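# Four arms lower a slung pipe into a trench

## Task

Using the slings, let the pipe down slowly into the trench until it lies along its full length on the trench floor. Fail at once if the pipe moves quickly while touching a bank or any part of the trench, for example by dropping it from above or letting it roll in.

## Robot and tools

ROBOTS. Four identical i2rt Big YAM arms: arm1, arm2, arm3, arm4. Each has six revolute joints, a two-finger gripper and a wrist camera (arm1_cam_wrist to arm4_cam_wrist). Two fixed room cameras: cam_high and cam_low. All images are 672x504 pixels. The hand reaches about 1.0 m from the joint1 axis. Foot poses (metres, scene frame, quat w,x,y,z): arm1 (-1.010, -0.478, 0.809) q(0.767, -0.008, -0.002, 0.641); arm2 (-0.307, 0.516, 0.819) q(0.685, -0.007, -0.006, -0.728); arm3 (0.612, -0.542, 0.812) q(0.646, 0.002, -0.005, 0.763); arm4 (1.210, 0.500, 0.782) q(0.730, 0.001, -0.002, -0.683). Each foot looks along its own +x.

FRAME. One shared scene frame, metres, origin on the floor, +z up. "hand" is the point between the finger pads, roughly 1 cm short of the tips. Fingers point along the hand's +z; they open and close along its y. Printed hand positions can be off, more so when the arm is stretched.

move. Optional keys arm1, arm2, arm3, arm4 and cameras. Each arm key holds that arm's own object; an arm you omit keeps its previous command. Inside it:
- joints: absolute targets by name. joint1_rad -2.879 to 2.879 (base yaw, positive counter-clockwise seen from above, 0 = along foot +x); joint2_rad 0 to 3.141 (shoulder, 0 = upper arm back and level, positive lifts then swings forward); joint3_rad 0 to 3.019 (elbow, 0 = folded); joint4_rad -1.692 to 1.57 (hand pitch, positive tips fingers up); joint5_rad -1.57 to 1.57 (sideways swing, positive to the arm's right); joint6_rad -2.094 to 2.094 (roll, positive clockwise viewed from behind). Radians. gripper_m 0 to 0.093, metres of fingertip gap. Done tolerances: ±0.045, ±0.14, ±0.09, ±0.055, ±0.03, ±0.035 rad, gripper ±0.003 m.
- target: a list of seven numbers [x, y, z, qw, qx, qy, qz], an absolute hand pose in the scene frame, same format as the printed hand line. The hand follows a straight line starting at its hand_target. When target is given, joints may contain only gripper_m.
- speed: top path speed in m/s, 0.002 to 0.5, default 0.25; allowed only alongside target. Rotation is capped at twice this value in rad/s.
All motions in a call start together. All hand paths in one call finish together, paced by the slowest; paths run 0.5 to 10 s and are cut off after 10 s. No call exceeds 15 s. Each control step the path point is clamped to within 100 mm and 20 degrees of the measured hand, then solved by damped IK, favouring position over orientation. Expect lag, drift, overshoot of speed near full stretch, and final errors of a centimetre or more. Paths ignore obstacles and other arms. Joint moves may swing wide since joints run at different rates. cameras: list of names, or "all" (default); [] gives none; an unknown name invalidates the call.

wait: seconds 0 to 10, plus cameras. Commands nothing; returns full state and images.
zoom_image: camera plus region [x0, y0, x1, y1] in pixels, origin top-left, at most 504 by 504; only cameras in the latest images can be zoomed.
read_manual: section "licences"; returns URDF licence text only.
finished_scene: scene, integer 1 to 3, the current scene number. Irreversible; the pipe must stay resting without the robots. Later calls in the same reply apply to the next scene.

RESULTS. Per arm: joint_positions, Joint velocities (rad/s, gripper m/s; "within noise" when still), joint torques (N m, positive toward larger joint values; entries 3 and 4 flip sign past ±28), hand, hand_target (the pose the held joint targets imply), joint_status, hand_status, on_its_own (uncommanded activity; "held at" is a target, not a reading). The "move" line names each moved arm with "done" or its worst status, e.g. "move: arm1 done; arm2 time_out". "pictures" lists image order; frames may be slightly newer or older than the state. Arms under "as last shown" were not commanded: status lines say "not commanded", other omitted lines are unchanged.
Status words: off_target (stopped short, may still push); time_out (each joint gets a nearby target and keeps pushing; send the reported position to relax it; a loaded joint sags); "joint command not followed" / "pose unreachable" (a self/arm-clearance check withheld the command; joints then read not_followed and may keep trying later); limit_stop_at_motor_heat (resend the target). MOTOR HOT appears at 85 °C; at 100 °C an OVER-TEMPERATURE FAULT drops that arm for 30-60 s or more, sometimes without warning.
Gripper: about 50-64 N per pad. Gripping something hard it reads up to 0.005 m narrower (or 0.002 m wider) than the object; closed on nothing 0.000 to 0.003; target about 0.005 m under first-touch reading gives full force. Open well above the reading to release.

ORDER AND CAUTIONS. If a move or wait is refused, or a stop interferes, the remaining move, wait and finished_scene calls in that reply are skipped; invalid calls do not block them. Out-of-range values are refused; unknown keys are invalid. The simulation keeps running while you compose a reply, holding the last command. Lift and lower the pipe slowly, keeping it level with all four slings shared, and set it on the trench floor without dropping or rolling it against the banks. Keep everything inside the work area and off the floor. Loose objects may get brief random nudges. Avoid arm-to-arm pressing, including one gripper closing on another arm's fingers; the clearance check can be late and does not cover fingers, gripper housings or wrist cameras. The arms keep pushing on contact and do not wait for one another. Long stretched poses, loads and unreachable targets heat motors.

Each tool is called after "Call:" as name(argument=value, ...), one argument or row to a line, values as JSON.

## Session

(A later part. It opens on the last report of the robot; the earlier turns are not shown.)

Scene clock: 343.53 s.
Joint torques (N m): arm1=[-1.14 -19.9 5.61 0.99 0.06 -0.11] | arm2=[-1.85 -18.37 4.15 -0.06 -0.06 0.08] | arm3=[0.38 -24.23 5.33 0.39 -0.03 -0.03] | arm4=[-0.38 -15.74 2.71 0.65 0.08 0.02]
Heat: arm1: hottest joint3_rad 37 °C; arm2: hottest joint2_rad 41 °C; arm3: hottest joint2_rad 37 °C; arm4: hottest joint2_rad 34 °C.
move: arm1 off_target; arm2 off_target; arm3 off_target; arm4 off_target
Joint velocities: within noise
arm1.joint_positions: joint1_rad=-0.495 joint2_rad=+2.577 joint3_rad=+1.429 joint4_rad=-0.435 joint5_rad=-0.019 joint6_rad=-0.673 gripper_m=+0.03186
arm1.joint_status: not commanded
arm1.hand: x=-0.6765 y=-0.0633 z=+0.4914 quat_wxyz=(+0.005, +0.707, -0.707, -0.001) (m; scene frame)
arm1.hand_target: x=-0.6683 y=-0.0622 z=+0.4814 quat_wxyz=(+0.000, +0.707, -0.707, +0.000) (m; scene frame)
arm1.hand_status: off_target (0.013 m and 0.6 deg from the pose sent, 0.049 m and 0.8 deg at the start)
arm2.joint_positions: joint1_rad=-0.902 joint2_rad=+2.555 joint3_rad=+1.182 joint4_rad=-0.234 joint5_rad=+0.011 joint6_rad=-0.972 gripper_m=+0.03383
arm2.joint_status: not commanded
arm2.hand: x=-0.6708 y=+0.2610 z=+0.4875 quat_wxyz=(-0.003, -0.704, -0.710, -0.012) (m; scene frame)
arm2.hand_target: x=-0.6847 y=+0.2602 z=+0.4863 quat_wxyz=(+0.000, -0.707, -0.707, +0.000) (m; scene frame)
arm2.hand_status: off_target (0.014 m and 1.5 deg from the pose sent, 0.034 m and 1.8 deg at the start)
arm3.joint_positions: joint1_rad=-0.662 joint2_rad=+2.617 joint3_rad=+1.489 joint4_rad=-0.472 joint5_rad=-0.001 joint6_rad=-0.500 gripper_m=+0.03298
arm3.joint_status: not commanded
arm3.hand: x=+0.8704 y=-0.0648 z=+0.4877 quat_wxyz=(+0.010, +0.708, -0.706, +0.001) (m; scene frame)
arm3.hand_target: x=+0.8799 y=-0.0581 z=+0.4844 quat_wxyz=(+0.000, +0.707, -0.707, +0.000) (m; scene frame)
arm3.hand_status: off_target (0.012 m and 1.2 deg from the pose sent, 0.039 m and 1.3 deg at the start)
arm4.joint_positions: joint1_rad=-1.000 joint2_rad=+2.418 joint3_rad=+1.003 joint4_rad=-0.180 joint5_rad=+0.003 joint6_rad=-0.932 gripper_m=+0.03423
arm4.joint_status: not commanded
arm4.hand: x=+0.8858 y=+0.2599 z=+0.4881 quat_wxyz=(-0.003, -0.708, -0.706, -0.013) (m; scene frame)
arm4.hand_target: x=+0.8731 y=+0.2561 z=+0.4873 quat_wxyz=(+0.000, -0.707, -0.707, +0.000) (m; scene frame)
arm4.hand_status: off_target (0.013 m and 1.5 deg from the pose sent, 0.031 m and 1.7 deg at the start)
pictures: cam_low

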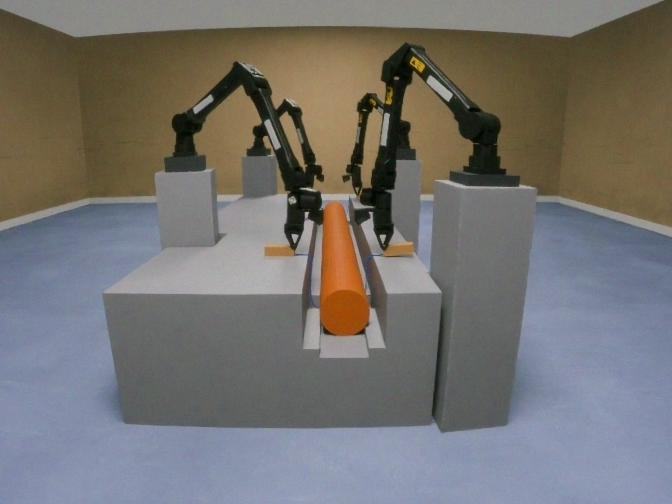

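Call:
move(
  arm1={"joints": {"gripper_m": 0.07}},
  arm2={"joints": {"gripper_m": 0.07}},
  arm3={"joints": {"gripper_m": 0.07}},
  arm4={"joints": {"gripper_m": 0.07}},
  cameras=["cam_low"],
)

Call:
move(
  arm1={"target": [-0.668, -0.062, 0.60, 0, 0.7071, -0.7071, 0], "speed": 0.15},
  arm2={"target": [-0.685, 0.260, 0.60, 0, 0.7071, 0.7071, 0], "speed": 0.15},
  arm3={"target": [0.880, -0.058, 0.60, 0, 0.7071, -0.7071, 0], "speed": 0.15},
  arm4={"target": [0.873, 0.256, 0.60, 0, 0.7071, 0.7071, 0], "speed": 0.15},
)

Call:
zoom_image(
  camera="cam_low",
  region=[230, 150, 450, 370],
)

Scene clock: 348.40 s.
Joint torques (N m): arm1=[-1.32 -19.43 5.61 0.92 0.06 -0.07] | arm2=[-1.73 -18.37 4.18 -0.03 -0.08 0.07] | arm3=[0.44 -24.29 5.26 0.38 -0.03 -0.04] | arm4=[-0.38 -15.68 2.73 0.65 0.05 0.02]
Heat: arm1: hottest joint3_rad 37 °C; arm2: hottest joint2_rad 40 °C; arm3: hottest joint2_rad 37 °C; arm4: hottest joint3_rad 34 °C.
move: arm1 done; arm2 done; arm3 done; arm4 done
Joint velocities: within noise
arm1.joint_positions: joint1_rad=-0.495 joint2_rad=+2.577 joint3_rad=+1.430 joint4_rad=-0.435 joint5_rad=-0.019 joint6_rad=-0.674 gripper_m=+0.06992
arm1.joint_status: all done
arm1.hand: x=-0.6761 y=-0.0633 z=+0.4914 quat_wxyz=(+0.005, +0.707, -0.707, -0.001) (m; scene frame)
arm1.hand_target: x=-0.6684 y=-0.0623 z=+0.4814 quat_wxyz=(+0.000, +0.707, -0.707, +0.000) (m; scene frame)
arm1.hand_status: not commanded
arm2.joint_positions: joint1_rad=-0.903 joint2_rad=+2.555 joint3_rad=+1.182 joint4_rad=-0.233 joint5_rad=+0.012 joint6_rad=-0.973 gripper_m=+0.06996
arm2.joint_status: all done
arm2.hand: x=-0.6711 y=+0.2611 z=+0.4875 quat_wxyz=(-0.003, -0.704, -0.710, -0.012) (m; scene frame)
arm2.hand_target: x=-0.6848 y=+0.2603 z=+0.4863 quat_wxyz=(+0.000, -0.707, -0.707, +0.000) (m; scene frame)
arm2.hand_status: not commanded
arm3.joint_positions: joint1_rad=-0.662 joint2_rad=+2.617 joint3_rad=+1.490 joint4_rad=-0.472 joint5_rad=-0.001 joint6_rad=-0.500 gripper_m=+0.06994
arm3.joint_status: all done
arm3.hand: x=+0.8707 y=-0.0643 z=+0.4879 quat_wxyz=(+0.009, +0.708, -0.706, +0.001) (m; scene frame)
arm3.hand_target: x=+0.8799 y=-0.0581 z=+0.4843 quat_wxyz=(+0.000, +0.707, -0.707, +0.000) (m; scene frame)
arm3.hand_status: not commanded
arm4.joint_positions: joint1_rad=-1.000 joint2_rad=+2.418 joint3_rad=+1.003 joint4_rad=-0.180 joint5_rad=+0.004 joint6_rad=-0.933 gripper_m=+0.06991
arm4.joint_status: all done
arm4.hand: x=+0.8857 y=+0.2600 z=+0.4881 quat_wxyz=(-0.002, -0.708, -0.706, -0.013) (m; scene frame)
arm4.hand_target: x=+0.8731 y=+0.2561 z=+0.4873 quat_wxyz=(+0.000, -0.707, -0.707, +0.000) (m; scene frame)
arm4.hand_status: not commanded
pictures: cam_low

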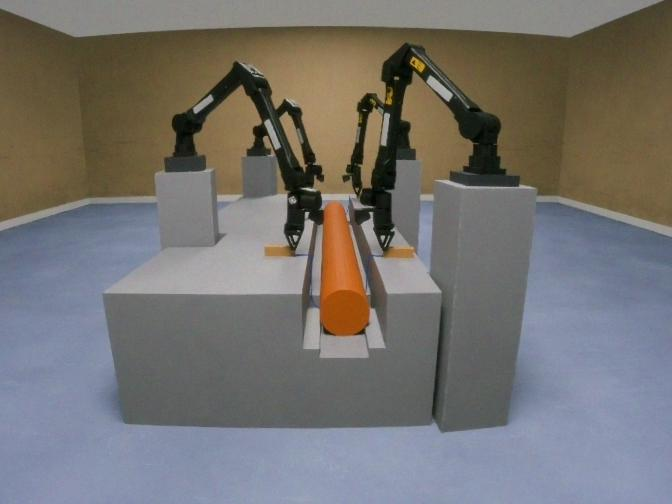

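Scene clock: 349.87 s.
Joint torques (N m): arm1=[-1.14 -20.66 4.59 0.25 0.01 -0.06] | arm2=[-1.49 -18.49 3.6 -0.84 -0.11 0.1] | arm3=[0.44 -25.11 4.45 -0.32 -0.05 -0.03] | arm4=[-0.26 -16.21 2.55 -0.2 0.04 0.04]
Heat: arm1: hottest joint2_rad 36 °C; arm2: hottest joint2_rad 40 °C; arm3: hottest joint2_rad 37 °C; arm4: hottest joint2_rad 33 °C.
move: arm1 done; arm2 done; arm3 done; arm4 done
Joint velocities: within noise
arm1.joint_positions: joint1_rad=-0.499 joint2_rad=+2.335 joint3_rad=+1.338 joint4_rad=-0.561 joint5_rad=-0.018 joint6_rad=-0.677 gripper_m=+0.06993
arm1.joint_status: not commanded
arm1.hand: x=-0.6692 y=-0.0548 z=+0.6000 quat_wxyz=(-0.007, +0.707, -0.707, -0.002) (m; scene frame)
arm1.hand_target: x=-0.6680 y=-0.0619 z=+0.6000 quat_wxyz=(+0.000, +0.707, -0.707, +0.000) (m; scene frame)
arm1.hand_status: done (0.007 m and 0.8 deg from the pose sent, 0.109 m and 0.6 deg at the start)
arm2.joint_positions: joint1_rad=-0.903 joint2_rad=+2.271 joint3_rad=+1.079 joint4_rad=-0.374 joint5_rad=+0.012 joint6_rad=-0.973 gripper_m=+0.06996
arm2.joint_status: not commanded
arm2.hand: x=-0.6866 y=+0.2521 z=+0.5999 quat_wxyz=(+0.001, -0.704, -0.710, +0.008) (m; scene frame)
arm2.hand_target: x=-0.6849 y=+0.2600 z=+0.6000 quat_wxyz=(+0.000, -0.707, -0.707, +0.000) (m; scene frame)
arm2.hand_status: done (0.008 m and 1.0 deg from the pose sent, 0.113 m and 1.5 deg at the start)
arm3.joint_positions: joint1_rad=-0.662 joint2_rad=+2.374 joint3_rad=+1.392 joint4_rad=-0.593 joint5_rad=-0.001 joint6_rad=-0.500 gripper_m=+0.06994
arm3.joint_status: not commanded
arm3.hand: x=+0.8763 y=-0.0546 z=+0.5986 quat_wxyz=(-0.002, +0.708, -0.706, -0.002) (m; scene frame)
arm3.hand_target: x=+0.8799 y=-0.0579 z=+0.6000 quat_wxyz=(+0.000, +0.707, -0.707, +0.000) (m; scene frame)
arm3.hand_status: done (0.005 m and 0.4 deg from the pose sent, 0.113 m and 1.1 deg at the start)
arm4.joint_positions: joint1_rad=-1.000 joint2_rad=+2.124 joint3_rad=+0.924 joint4_rad=-0.363 joint5_rad=+0.004 joint6_rad=-0.933 gripper_m=+0.06991
arm4.joint_status: not commanded
arm4.hand: x=+0.8729 y=+0.2512 z=+0.5964 quat_wxyz=(+0.000, -0.708, -0.706, +0.003) (m; scene frame)
arm4.hand_target: x=+0.8730 y=+0.2559 z=+0.5999 quat_wxyz=(+0.000, -0.707, -0.707, +0.000) (m; scene frame)
arm4.hand_status: done (0.006 m and 0.4 deg from the pose sent, 0.113 m and 1.5 deg at the start)
pictures: arm1_cam_wrist, arm2_cam_wrist, arm3_cam_wrist, arm4_cam_wrist, cam_high, cam_low

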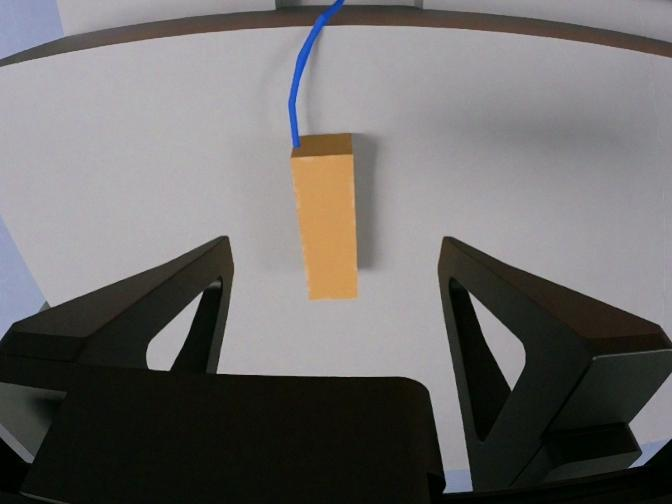

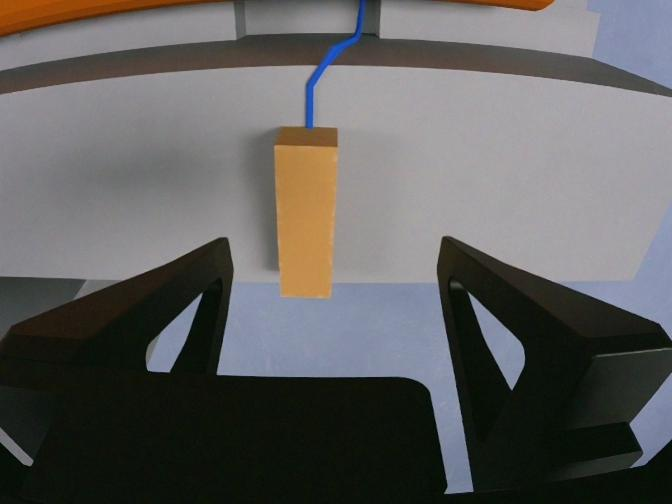

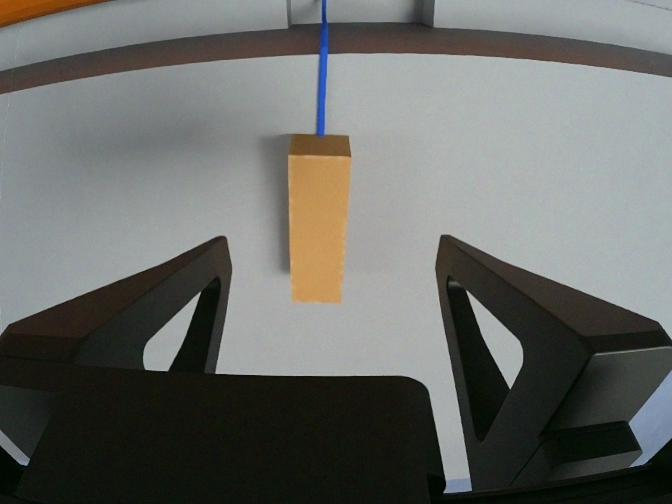

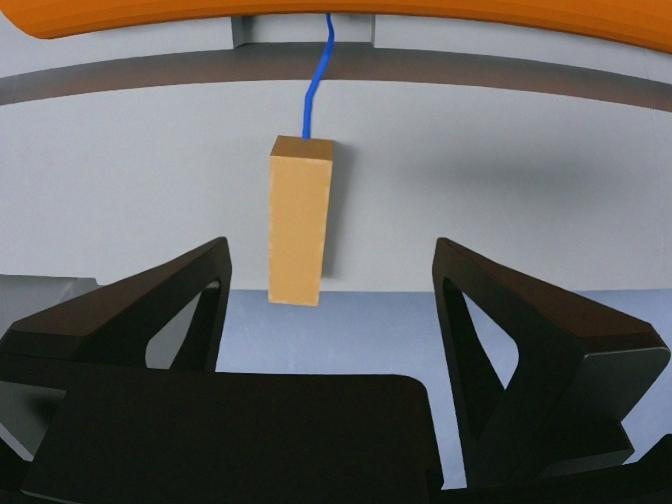

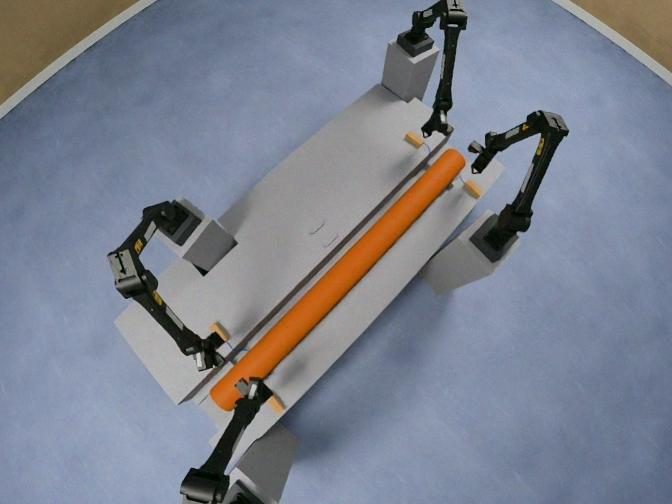

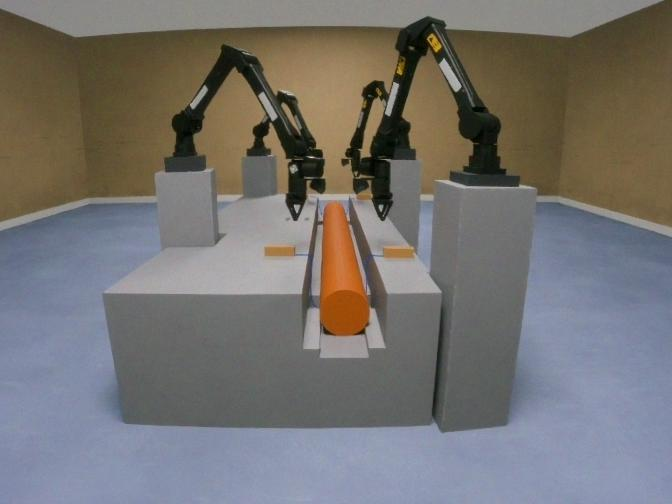

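Scaled by 2.291.

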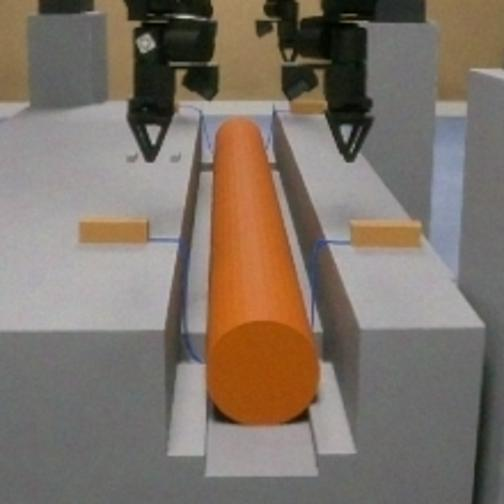

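Call:
move(
  arm1={"target": [-0.85, -0.25, 1.15, 0, 0.7071, -0.7071, 0], "speed": 0.35},
  arm2={"target": [-0.55, 0.30, 1.15, 0, 0.7071, 0.7071, 0], "speed": 0.35},
  arm3={"target": [0.75, -0.30, 1.15, 0, 0.7071, -0.7071, 0], "speed": 0.35},
  arm4={"target": [0.98, 0.30, 1.15, 0, 0.7071, 0.7071, 0], "speed": 0.35},
  cameras=["cam_low"],
)

Call:
move(
  arm1={"target": [-0.655, -0.45, 0.68, 0, 0.7071, -0.7071, 0], "speed": 0.4},
  arm2={"target": [-0.705, 0.235, 0.69, 0, 0.7071, 0.7071, 0], "speed": 0.4},
  arm3={"target": [0.887, -0.465, 0.68, 0, 0.7071, -0.7071, 0], "speed": 0.4},
  arm4={"target": [0.855, 0.225, 0.69, 0, 0.7071, 0.7071, 0], "speed": 0.4},
)

Call:
move(
  arm1={"target": [-0.655, -0.45, 0.478, 0, 0.7071, -0.7071, 0], "speed": 0.2},
  arm2={"target": [-0.705, 0.235, 0.483, 0, 0.7071, 0.7071, 0], "speed": 0.2},
  arm3={"target": [0.887, -0.465, 0.483, 0, 0.7071, -0.7071, 0], "speed": 0.2},
  arm4={"target": [0.855, 0.225, 0.487, 0, 0.7071, 0.7071, 0], "speed": 0.2},
)

Call:
zoom_image(
  camera="cam_low",
  region=[140, 180, 440, 300],
)

Scene clock: 391.17 s.
Joint torques (N m): arm1=[1.03 -4.95 11.55 0.32 0 0.08] | arm2=[0.44 -6.59 14.34 -0.75 -0.15 0.23] | arm3=[0.38 -5.66 10.28 -0.09 -0.07 -0.05] | arm4=[1.03 -4.48 11.11 0.18 0.07 0.32]
Heat: arm1: hottest joint2_rad 35 °C; arm2: hottest joint2_rad 37 °C; arm3: hottest joint2_rad 37 °C; arm4: hottest joint3_rad 32 °C.
move: arm1 off_target; arm2 off_target; arm3 off_target; arm4 off_target
Joint velocities: within noise
arm1.joint_positions: joint1_rad=-0.472 joint2_rad=+0.986 joint3_rad=+1.223 joint4_rad=-1.673 joint5_rad=-0.018 joint6_rad=-0.648 gripper_m=+0.06993
arm1.joint_status: not commanded
arm1.hand: x=-0.8513 y=-0.2555 z=+1.1390 quat_wxyz=(-0.067, +0.706, -0.705, -0.010) (m; scene frame)
arm1.hand_target: x=-0.8499 y=-0.2499 z=+1.1491 quat_wxyz=(-0.073, +0.705, -0.705, -0.010) (m; scene frame)
arm1.hand_status: off_target (0.012 m and 7.8 deg from the pose sent, 0.611 m and 0.8 deg at the start; a joint's target at an end of its range on 29 of 80 steps)
arm2.joint_positions: joint1_rad=-0.778 joint2_rad=+1.168 joint3_rad=+1.301 joint4_rad=-1.673 joint5_rad=+0.011 joint6_rad=-0.834 gripper_m=+0.06996
arm2.joint_status: not commanded
arm2.hand: x=-0.5475 y=+0.3082 z=+1.1337 quat_wxyz=(+0.001, -0.709, -0.705, +0.021) (m; scene frame)
arm2.hand_target: x=-0.5497 y=+0.3003 z=+1.1491 quat_wxyz=(+0.001, -0.706, -0.707, +0.035) (m; scene frame)
arm2.hand_status: off_target (0.018 m and 2.5 deg from the pose sent, 0.569 m and 1.0 deg at the start; a joint's target at an end of its range on 27 of 80 steps)
arm3.joint_positions: joint1_rad=-0.668 joint2_rad=+1.023 joint3_rad=+1.232 joint4_rad=-1.692 joint5_rad=-0.001 joint6_rad=-0.505 gripper_m=+0.06994
arm3.joint_status: not commanded
arm3.hand: x=+0.7451 y=-0.3026 z=+1.1383 quat_wxyz=(-0.047, +0.707, -0.706, -0.015) (m; scene frame)
arm3.hand_target: x=+0.7500 y=-0.3000 z=+1.1491 quat_wxyz=(-0.056, +0.706, -0.706, -0.016) (m; scene frame)
arm3.hand_status: off_target (0.013 m and 5.6 deg from the pose sent, 0.617 m and 0.4 deg at the start; a joint's target at an end of its range on 28 of 80 steps)
arm4.joint_positions: joint1_rad=-0.920 joint2_rad=+1.046 joint3_rad=+1.314 joint4_rad=-1.672 joint5_rad=+0.004 joint6_rad=-0.860 gripper_m=+0.06991
arm4.joint_status: not commanded
arm4.hand: x=+0.9811 y=+0.3046 z=+1.1324 quat_wxyz=(+0.006, -0.703, -0.707, +0.082) (m; scene frame)
arm4.hand_target: x=+0.9801 y=+0.3003 z=+1.1490 quat_wxyz=(+0.006, -0.703, -0.704, +0.098) (m; scene frame)
arm4.hand_status: off_target (0.018 m and 9.4 deg from the pose sent, 0.566 m and 0.4 deg at the start; a joint's target at an end of its range on 31 of 80 steps)
pictures: cam_low

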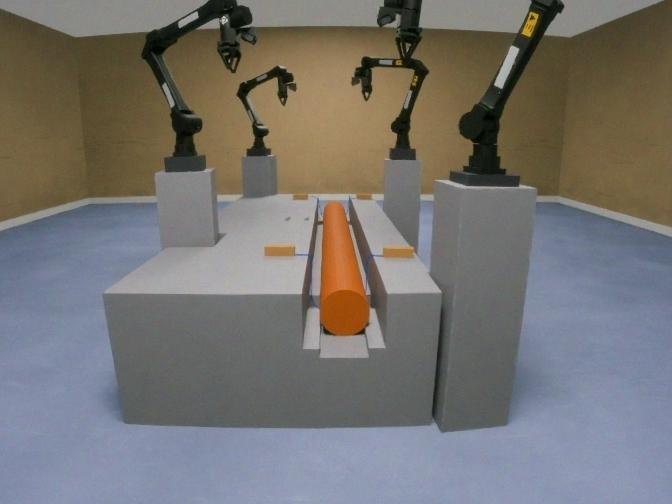

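Scene clock: 393.43 s.
Joint torques (N m): arm1=[-0.03 -12.69 4.77 0.94 -0.11 -0.06] | arm2=[-1.61 -18.9 8.57 -0.06 -0.11 0.06] | arm3=[1.14 -13.51 3.02 0.35 -0.25 -0.09] | arm4=[-0.32 -16.67 6.91 0.49 0.08 0]
Heat: arm1: hottest joint2_rad 35 °C; arm2: hottest joint2_rad 37 °C; arm3: hottest joint2_rad 37 °C; arm4: hottest joint3_rad 32 °C.
move: arm1 off_target; arm2 off_target; arm3 off_target; arm4 off_target
Joint velocities: within noise
arm1.joint_positions: joint1_rad=-1.314 joint2_rad=+1.909 joint3_rad=+0.711 joint4_rad=-0.418 joint5_rad=-0.009 joint6_rad=-1.482 gripper_m=+0.06993
arm1.joint_status: not commanded
arm1.hand: x=-0.6699 y=-0.4515 z=+0.6772 quat_wxyz=(+0.013, +0.704, -0.710, -0.010) (m; scene frame)
arm1.hand_target: x=-0.6553 y=-0.4500 z=+0.6803 quat_wxyz=(+0.000, +0.707, -0.707, +0.000) (m; scene frame)
arm1.hand_status: off_target (0.015 m and 1.9 deg from the pose sent, 0.536 m and 7.8 deg at the start)
arm2.joint_positions: joint1_rad=-0.880 joint2_rad=+2.104 joint3_rad=+1.099 joint4_rad=-0.633 joint5_rad=+0.013 joint6_rad=-0.947 gripper_m=+0.06996
arm2.joint_status: not commanded
arm2.hand: x=-0.6813 y=+0.2444 z=+0.6789 quat_wxyz=(-0.004, -0.705, -0.709, -0.028) (m; scene frame)
arm2.hand_target: x=-0.7046 y=+0.2355 z=+0.6908 quat_wxyz=(+0.000, -0.707, -0.707, +0.000) (m; scene frame)
arm2.hand_status: off_target (0.028 m and 3.2 deg from the pose sent, 0.477 m and 2.5 deg at the start)
arm3.joint_positions: joint1_rad=-1.458 joint2_rad=+1.836 joint3_rad=+0.515 joint4_rad=-0.290 joint5_rad=+0.010 joint6_rad=-1.286 gripper_m=+0.06994
arm3.joint_status: not commanded
arm3.hand: x=+0.8739 y=-0.4686 z=+0.6758 quat_wxyz=(+0.015, +0.705, -0.709, -0.008) (m; scene frame)
arm3.hand_target: x=+0.8869 y=-0.4651 z=+0.6801 quat_wxyz=(+0.000, +0.707, -0.707, +0.000) (m; scene frame)
arm3.hand_status: off_target (0.014 m and 2.0 deg from the pose sent, 0.506 m and 5.6 deg at the start)
arm4.joint_positions: joint1_rad=-0.966 joint2_rad=+1.950 joint3_rad=+0.969 joint4_rad=-0.652 joint5_rad=+0.004 joint6_rad=-0.896 gripper_m=+0.06991
arm4.joint_status: not commanded
arm4.hand: x=+0.8788 y=+0.2379 z=+0.6755 quat_wxyz=(-0.004, -0.708, -0.706, -0.032) (m; scene frame)
arm4.hand_target: x=+0.8556 y=+0.2255 z=+0.6908 quat_wxyz=(+0.000, -0.707, -0.707, +0.000) (m; scene frame)
arm4.hand_status: off_target (0.031 m and 3.7 deg from the pose sent, 0.467 m and 9.4 deg at the start)
pictures: arm1_cam_wrist, arm2_cam_wrist, arm3_cam_wrist, arm4_cam_wrist, cam_high, cam_low

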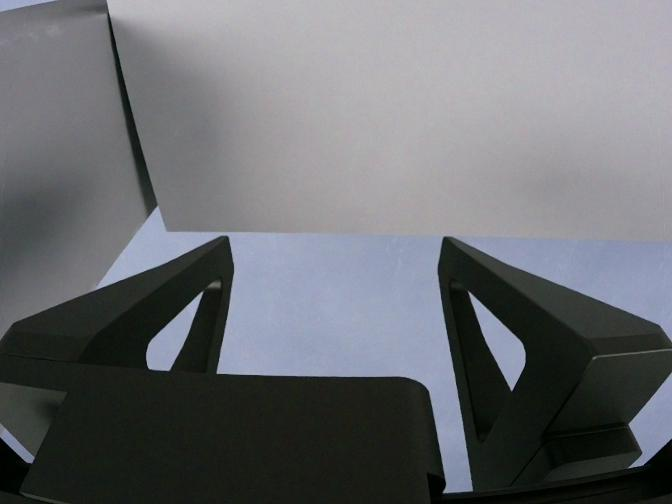

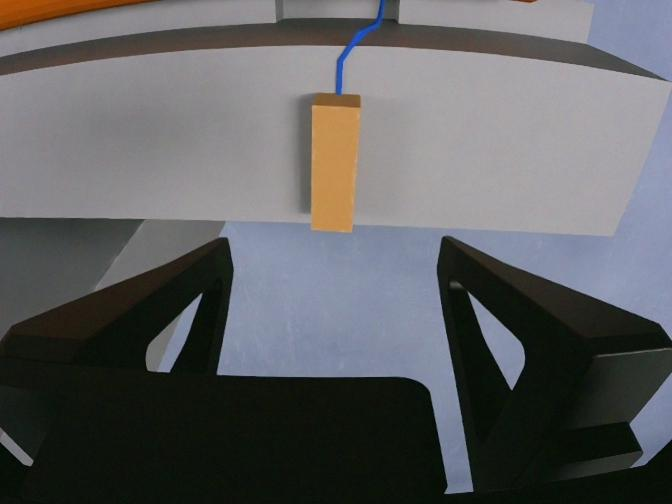

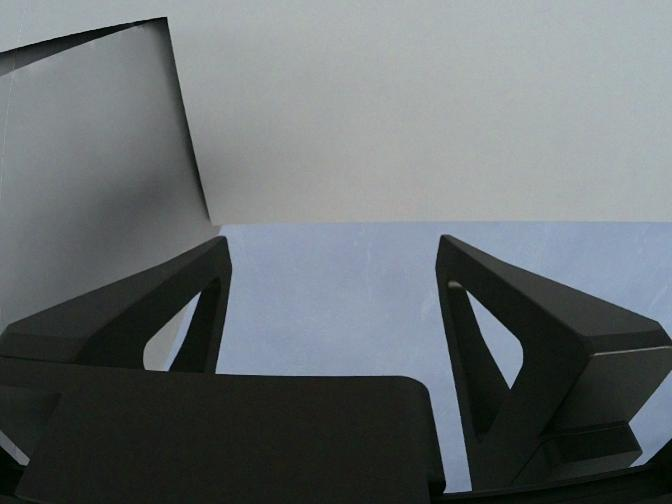

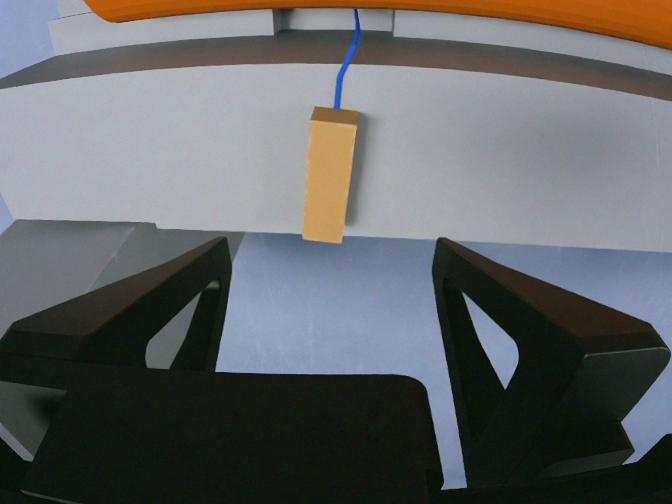

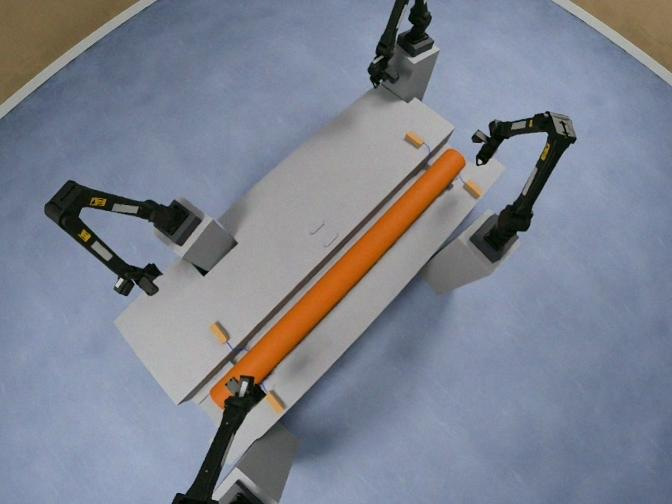

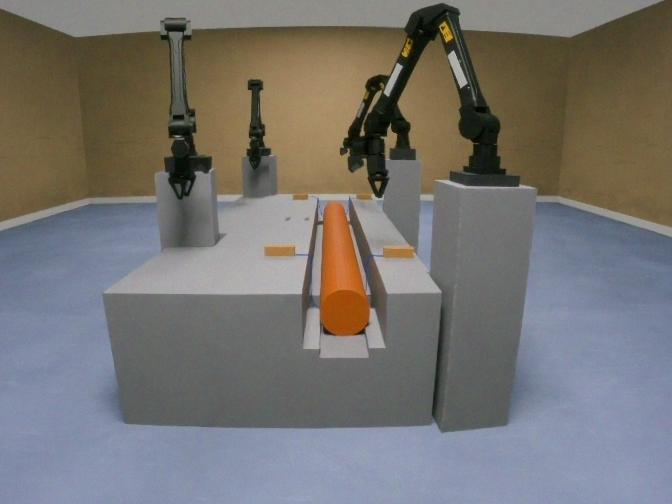

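Scene clock: 395.33 s.
Joint torques (N m): arm1=[0.03 -15.15 0.49 0.96 -0.16 -0.03] | arm2=[-1.79 -20.37 4.67 -0.01 -0.11 0.06] | arm3=[0.62 -16.38 -1.48 0.4 -0.27 -0.07] | arm4=[-0.38 -18.37 3.14 0.57 0.07 0]
Heat: arm1: hottest joint2_rad 35 °C; arm2: hottest joint2_rad 37 °C; arm3: hottest joint2_rad 37 °C; arm4: hottest joint3_rad 32 °C.
move: arm1 done; arm2 off_target; arm3 done; arm4 off_target
Joint velocities: within noise
arm1.joint_positions: joint1_rad=-1.314 joint2_rad=+2.518 joint3_rad=+0.912 joint4_rad=+0.015 joint5_rad=-0.009 joint6_rad=-1.482 gripper_m=+0.06993
arm1.joint_status: not commanded
arm1.hand: x=-0.6561 y=-0.4524 z=+0.4824 quat_wxyz=(+0.003, +0.704, -0.710, -0.002) (m; scene frame)
arm1.hand_target: x=-0.6551 y=-0.4500 z=+0.4781 quat_wxyz=(+0.000, +0.707, -0.707, +0.000) (m; scene frame)
arm1.hand_status: done (0.005 m and 0.7 deg from the pose sent, 0.200 m and 1.9 deg at the start)
arm2.joint_positions: joint1_rad=-0.883 joint2_rad=+2.595 joint3_rad=+1.282 joint4_rad=-0.306 joint5_rad=+0.013 joint6_rad=-0.952 gripper_m=+0.06996
arm2.joint_status: not commanded
arm2.hand: x=-0.6864 y=+0.2393 z=+0.4790 quat_wxyz=(-0.003, -0.704, -0.710, -0.018) (m; scene frame)
arm2.hand_target: x=-0.7049 y=+0.2353 z=+0.4835 quat_wxyz=(+0.000, -0.707, -0.707, +0.000) (m; scene frame)
arm2.hand_status: off_target (0.020 m and 2.2 deg from the pose sent, 0.197 m and 3.2 deg at the start)
arm3.joint_positions: joint1_rad=-1.458 joint2_rad=+2.545 joint3_rad=+0.741 joint4_rad=+0.217 joint5_rad=+0.010 joint6_rad=-1.292 gripper_m=+0.06994
arm3.joint_status: not commanded
arm3.hand: x=+0.8834 y=-0.4641 z=+0.4831 quat_wxyz=(+0.005, +0.707, -0.707, -0.002) (m; scene frame)
arm3.hand_target: x=+0.8870 y=-0.4650 z=+0.4831 quat_wxyz=(+0.000, +0.707, -0.707, +0.000) (m; scene frame)
arm3.hand_status: done (0.004 m and 0.6 deg from the pose sent, 0.193 m and 2.0 deg at the start)
arm4.joint_positions: joint1_rad=-0.968 joint2_rad=+2.455 joint3_rad=+1.100 joint4_rad=-0.257 joint5_rad=+0.004 joint6_rad=-0.899 gripper_m=+0.06991
arm4.joint_status: not commanded
arm4.hand: x=+0.8734 y=+0.2335 z=+0.4805 quat_wxyz=(-0.003, -0.708, -0.706, -0.021) (m; scene frame)
arm4.hand_target: x=+0.8552 y=+0.2252 z=+0.4874 quat_wxyz=(+0.000, -0.707, -0.707, +0.000) (m; scene frame)
arm4.hand_status: off_target (0.021 m and 2.5 deg from the pose sent, 0.190 m and 3.7 deg at the start)
pictures: arm1_cam_wrist, arm2_cam_wrist, arm3_cam_wrist, arm4_cam_wrist, cam_high, cam_low

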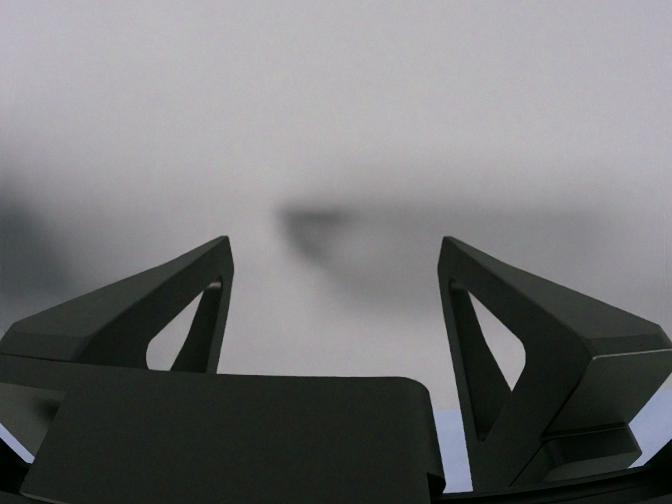

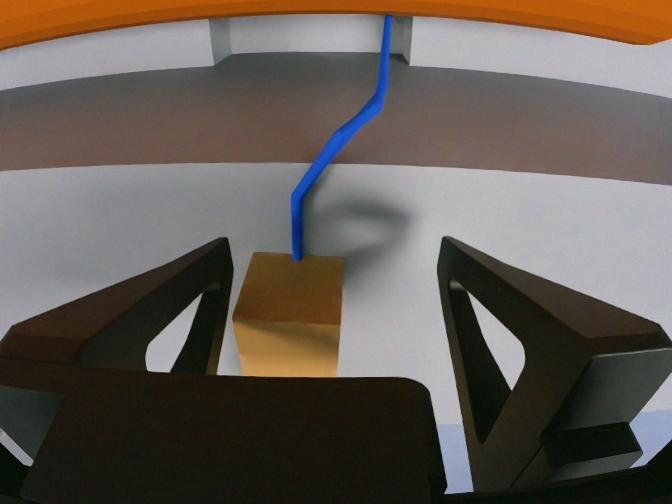

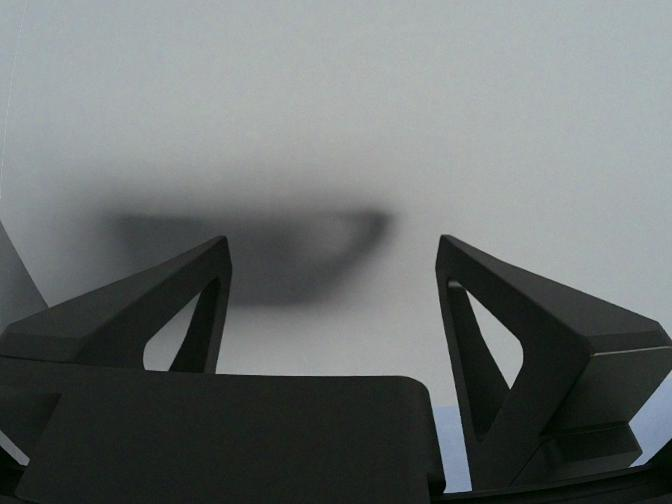

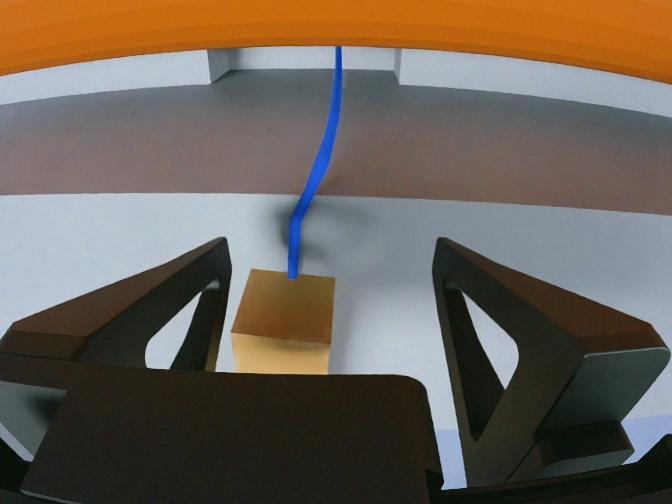

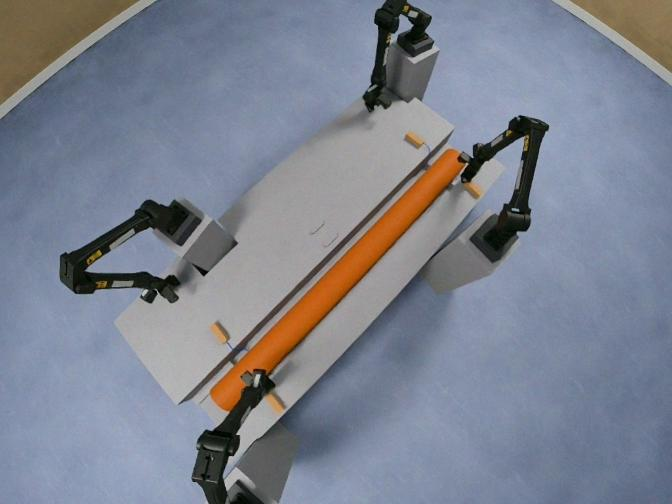

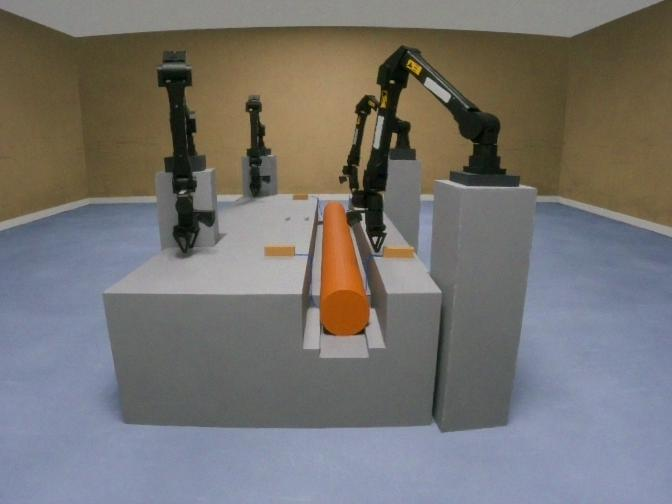

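Scaled by 1.680.

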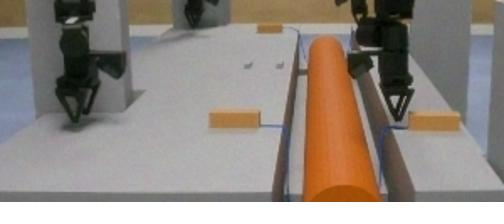

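Call:
move(
  arm1={"target": [-0.655, -0.10, 0.68, 0, 0.7071, -0.7071, 0], "speed": 0.3},
  arm2={"target": [-0.705, 0.30, 0.75, 0, 0.7071, 0.7071, 0], "speed": 0.3},
  arm3={"target": [0.887, -0.08, 0.68, 0, 0.7071, -0.7071, 0], "speed": 0.3},
  arm4={"target": [0.855, 0.30, 0.75, 0, 0.7071, 0.7071, 0], "speed": 0.3},
  cameras=["arm1_cam_wrist", "arm3_cam_wrist"],
)

Call:
move(
  arm1={"target": [-0.655, -0.10, 0.478, 0, 0.7071, -0.7071, 0], "speed": 0.2},
  arm3={"target": [0.887, -0.08, 0.483, 0, 0.7071, -0.7071, 0], "speed": 0.2},
  cameras=["arm1_cam_wrist", "arm3_cam_wrist"],
)

Scene clock: 434.80 s.
Joint torques (N m): arm1=[-1.08 -19.72 6.72 0.23 -0.05 0.05] | arm2=[-1.49 -15.85 6.42 -0.81 -0.11 0.09] | arm3=[0.73 -22.89 6.09 -0.34 -0.19 0.11] | arm4=[-0.09 -13.16 5.2 -0.18 0.03 0]
Heat: arm1: hottest joint2_rad 35 °C; arm2: hottest joint2_rad 40 °C; arm3: hottest joint2_rad 35 °C; arm4: hottest joint2_rad 32 °C.
move: arm1 off_target; arm2 done; arm3 done; arm4 done
Joint velocities: within noise
arm1.joint_positions: joint1_rad=-0.571 joint2_rad=+2.140 joint3_rad=+1.216 joint4_rad=-0.663 joint5_rad=-0.017 joint6_rad=-0.764 gripper_m=+0.06993
arm1.joint_status: not commanded
arm1.hand: x=-0.6634 y=-0.1050 z=+0.6724 quat_wxyz=(+0.007, +0.712, -0.702, +0.000) (m; scene frame)
arm1.hand_target: x=-0.6550 y=-0.1001 z=+0.6801 quat_wxyz=(+0.000, +0.707, -0.707, +0.000) (m; scene frame)
arm1.hand_status: off_target (0.012 m and 1.1 deg from the pose sent, 0.404 m and 0.7 deg at the start)
arm2.joint_positions: joint1_rad=-0.995 joint2_rad=+1.901 joint3_rad=+1.034 joint4_rad=-0.692 joint5_rad=+0.013 joint6_rad=-1.062 gripper_m=+0.06996
arm2.joint_status: not commanded
arm2.hand: x=-0.7078 y=+0.2915 z=+0.7536 quat_wxyz=(+0.002, -0.705, -0.709, +0.010) (m; scene frame)
arm2.hand_target: x=-0.7049 y=+0.2999 z=+0.7500 quat_wxyz=(+0.000, -0.707, -0.707, +0.000) (m; scene frame)
arm2.hand_status: done (0.010 m and 1.3 deg from the pose sent, 0.278 m and 2.2 deg at the start)
arm3.joint_positions: joint1_rad=-0.695 joint2_rad=+2.178 joint3_rad=+1.291 joint4_rad=-0.697 joint5_rad=+0.002 joint6_rad=-0.543 gripper_m=+0.06994
arm3.joint_status: not commanded
arm3.hand: x=+0.8822 y=-0.0826 z=+0.6781 quat_wxyz=(+0.001, +0.712, -0.702, +0.000) (m; scene frame)
arm3.hand_target: x=+0.8870 y=-0.0799 z=+0.6802 quat_wxyz=(+0.000, +0.707, -0.707, +0.000) (m; scene frame)
arm3.hand_status: done (0.006 m and 0.8 deg from the pose sent, 0.432 m and 0.6 deg at the start)
arm4.joint_positions: joint1_rad=-1.115 joint2_rad=+1.726 joint3_rad=+0.904 joint4_rad=-0.736 joint5_rad=+0.004 joint6_rad=-1.042 gripper_m=+0.06992
arm4.joint_status: not commanded
arm4.hand: x=+0.8532 y=+0.2959 z=+0.7496 quat_wxyz=(+0.001, -0.710, -0.704, +0.005) (m; scene frame)
arm4.hand_target: x=+0.8549 y=+0.2999 z=+0.7501 quat_wxyz=(+0.000, -0.707, -0.707, +0.000) (m; scene frame)
arm4.hand_status: done (0.004 m and 0.8 deg from the pose sent, 0.278 m and 2.5 deg at the start)
pictures: arm1_cam_wrist, arm3_cam_wrist

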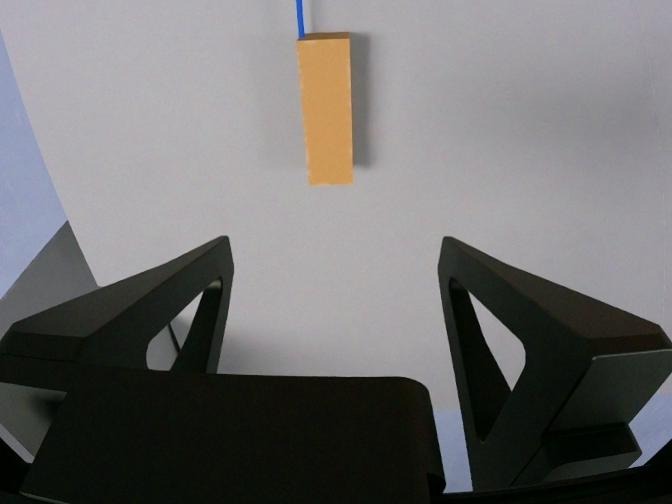

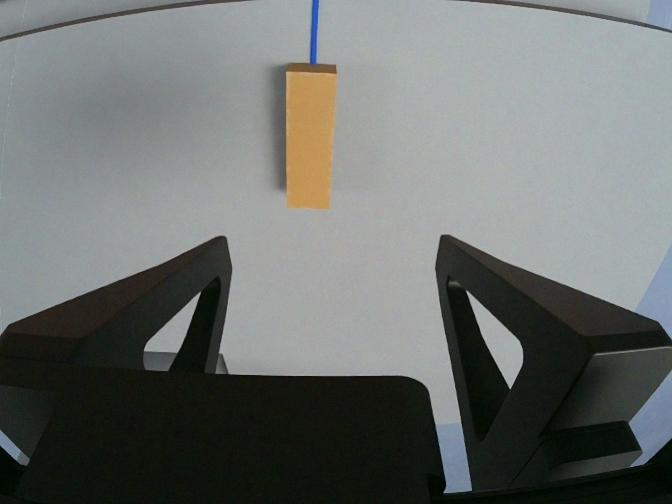

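Scene clock: 436.57 s.
Joint torques (N m): arm1=[-0.67 -18.73 4.92 1.09 0.04 0.07] | arm2=[-1.61 -15.79 6.43 -0.81 -0.11 0.07] | arm3=[0.62 -24.47 4.63 0.39 -0.18 0.09] | arm4=[-0.15 -13.04 5.23 -0.2 0.03 0]
Heat: arm1: hottest joint2_rad 35 °C; arm2: hottest joint2_rad 40 °C; arm3: hottest joint2_rad 35 °C; arm4: hottest joint2_rad 32 °C.
move: arm1 off_target; arm3 off_target
Joint velocities: within noise
arm1.joint_positions: joint1_rad=-0.571 joint2_rad=+2.555 joint3_rad=+1.367 joint4_rad=-0.387 joint5_rad=-0.019 joint6_rad=-0.758 gripper_m=+0.06994
arm1.joint_status: not commanded
arm1.hand: x=-0.6565 y=-0.1013 z=+0.4934 quat_wxyz=(+0.001, +0.710, -0.704, -0.001) (m; scene frame)
arm1.hand_target: x=-0.6553 y=-0.1004 z=+0.4786 quat_wxyz=(+0.000, +0.707, -0.707, +0.000) (m; scene frame)
arm1.hand_status: off_target (0.016 m and 0.5 deg from the pose sent, 0.195 m and 1.2 deg at the start)
arm2.joint_positions: joint1_rad=-0.995 joint2_rad=+1.901 joint3_rad=+1.034 joint4_rad=-0.693 joint5_rad=+0.013 joint6_rad=-1.062 gripper_m=+0.06996
arm2.joint_status: not commanded
arm2.hand: x=-0.7077 y=+0.2916 z=+0.7536 quat_wxyz=(+0.002, -0.705, -0.709, +0.010) (m; scene frame)
arm2.hand_target: x=-0.7048 y=+0.2999 z=+0.7500 quat_wxyz=(+0.000, -0.707, -0.707, +0.000) (m; scene frame)
arm2.hand_status: not commanded
arm3.joint_positions: joint1_rad=-0.695 joint2_rad=+2.612 joint3_rad=+1.439 joint4_rad=-0.433 joint5_rad=+0.002 joint6_rad=-0.543 gripper_m=+0.06994
arm3.joint_status: not commanded
arm3.hand: x=+0.8779 y=-0.0891 z=+0.4824 quat_wxyz=(+0.012, +0.712, -0.703, +0.003) (m; scene frame)
arm3.hand_target: x=+0.8869 y=-0.0802 z=+0.4833 quat_wxyz=(+0.000, +0.707, -0.707, +0.000) (m; scene frame)
arm3.hand_status: off_target (0.013 m and 1.6 deg from the pose sent, 0.195 m and 0.8 deg at the start)
arm4: as last shown
arm4.hand: x=+0.8532 y=+0.2959 z=+0.7496 quat_wxyz=(+0.001, -0.710, -0.705, +0.005) (m; scene frame)
pictures: arm1_cam_wrist, arm3_cam_wrist

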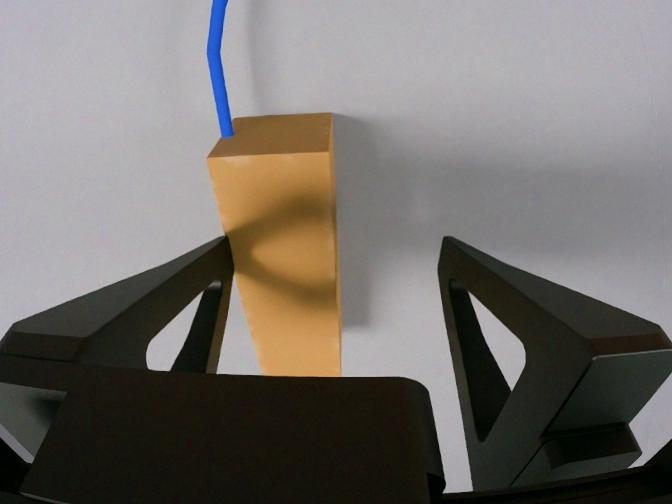

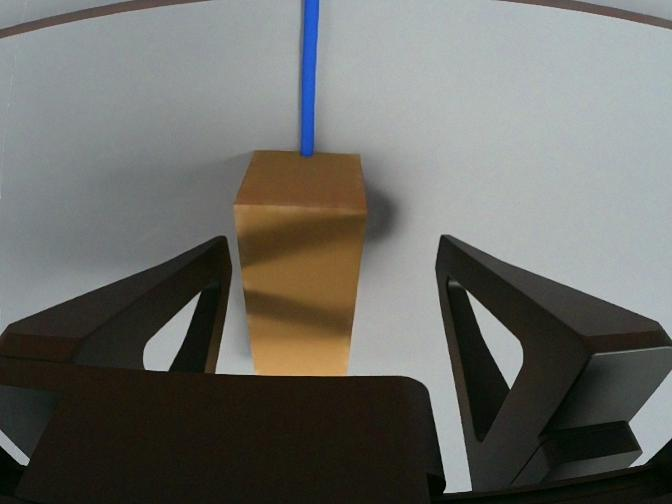

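Call:
finished_scene(
  scene=1,
)

The scene is finished: the task was done.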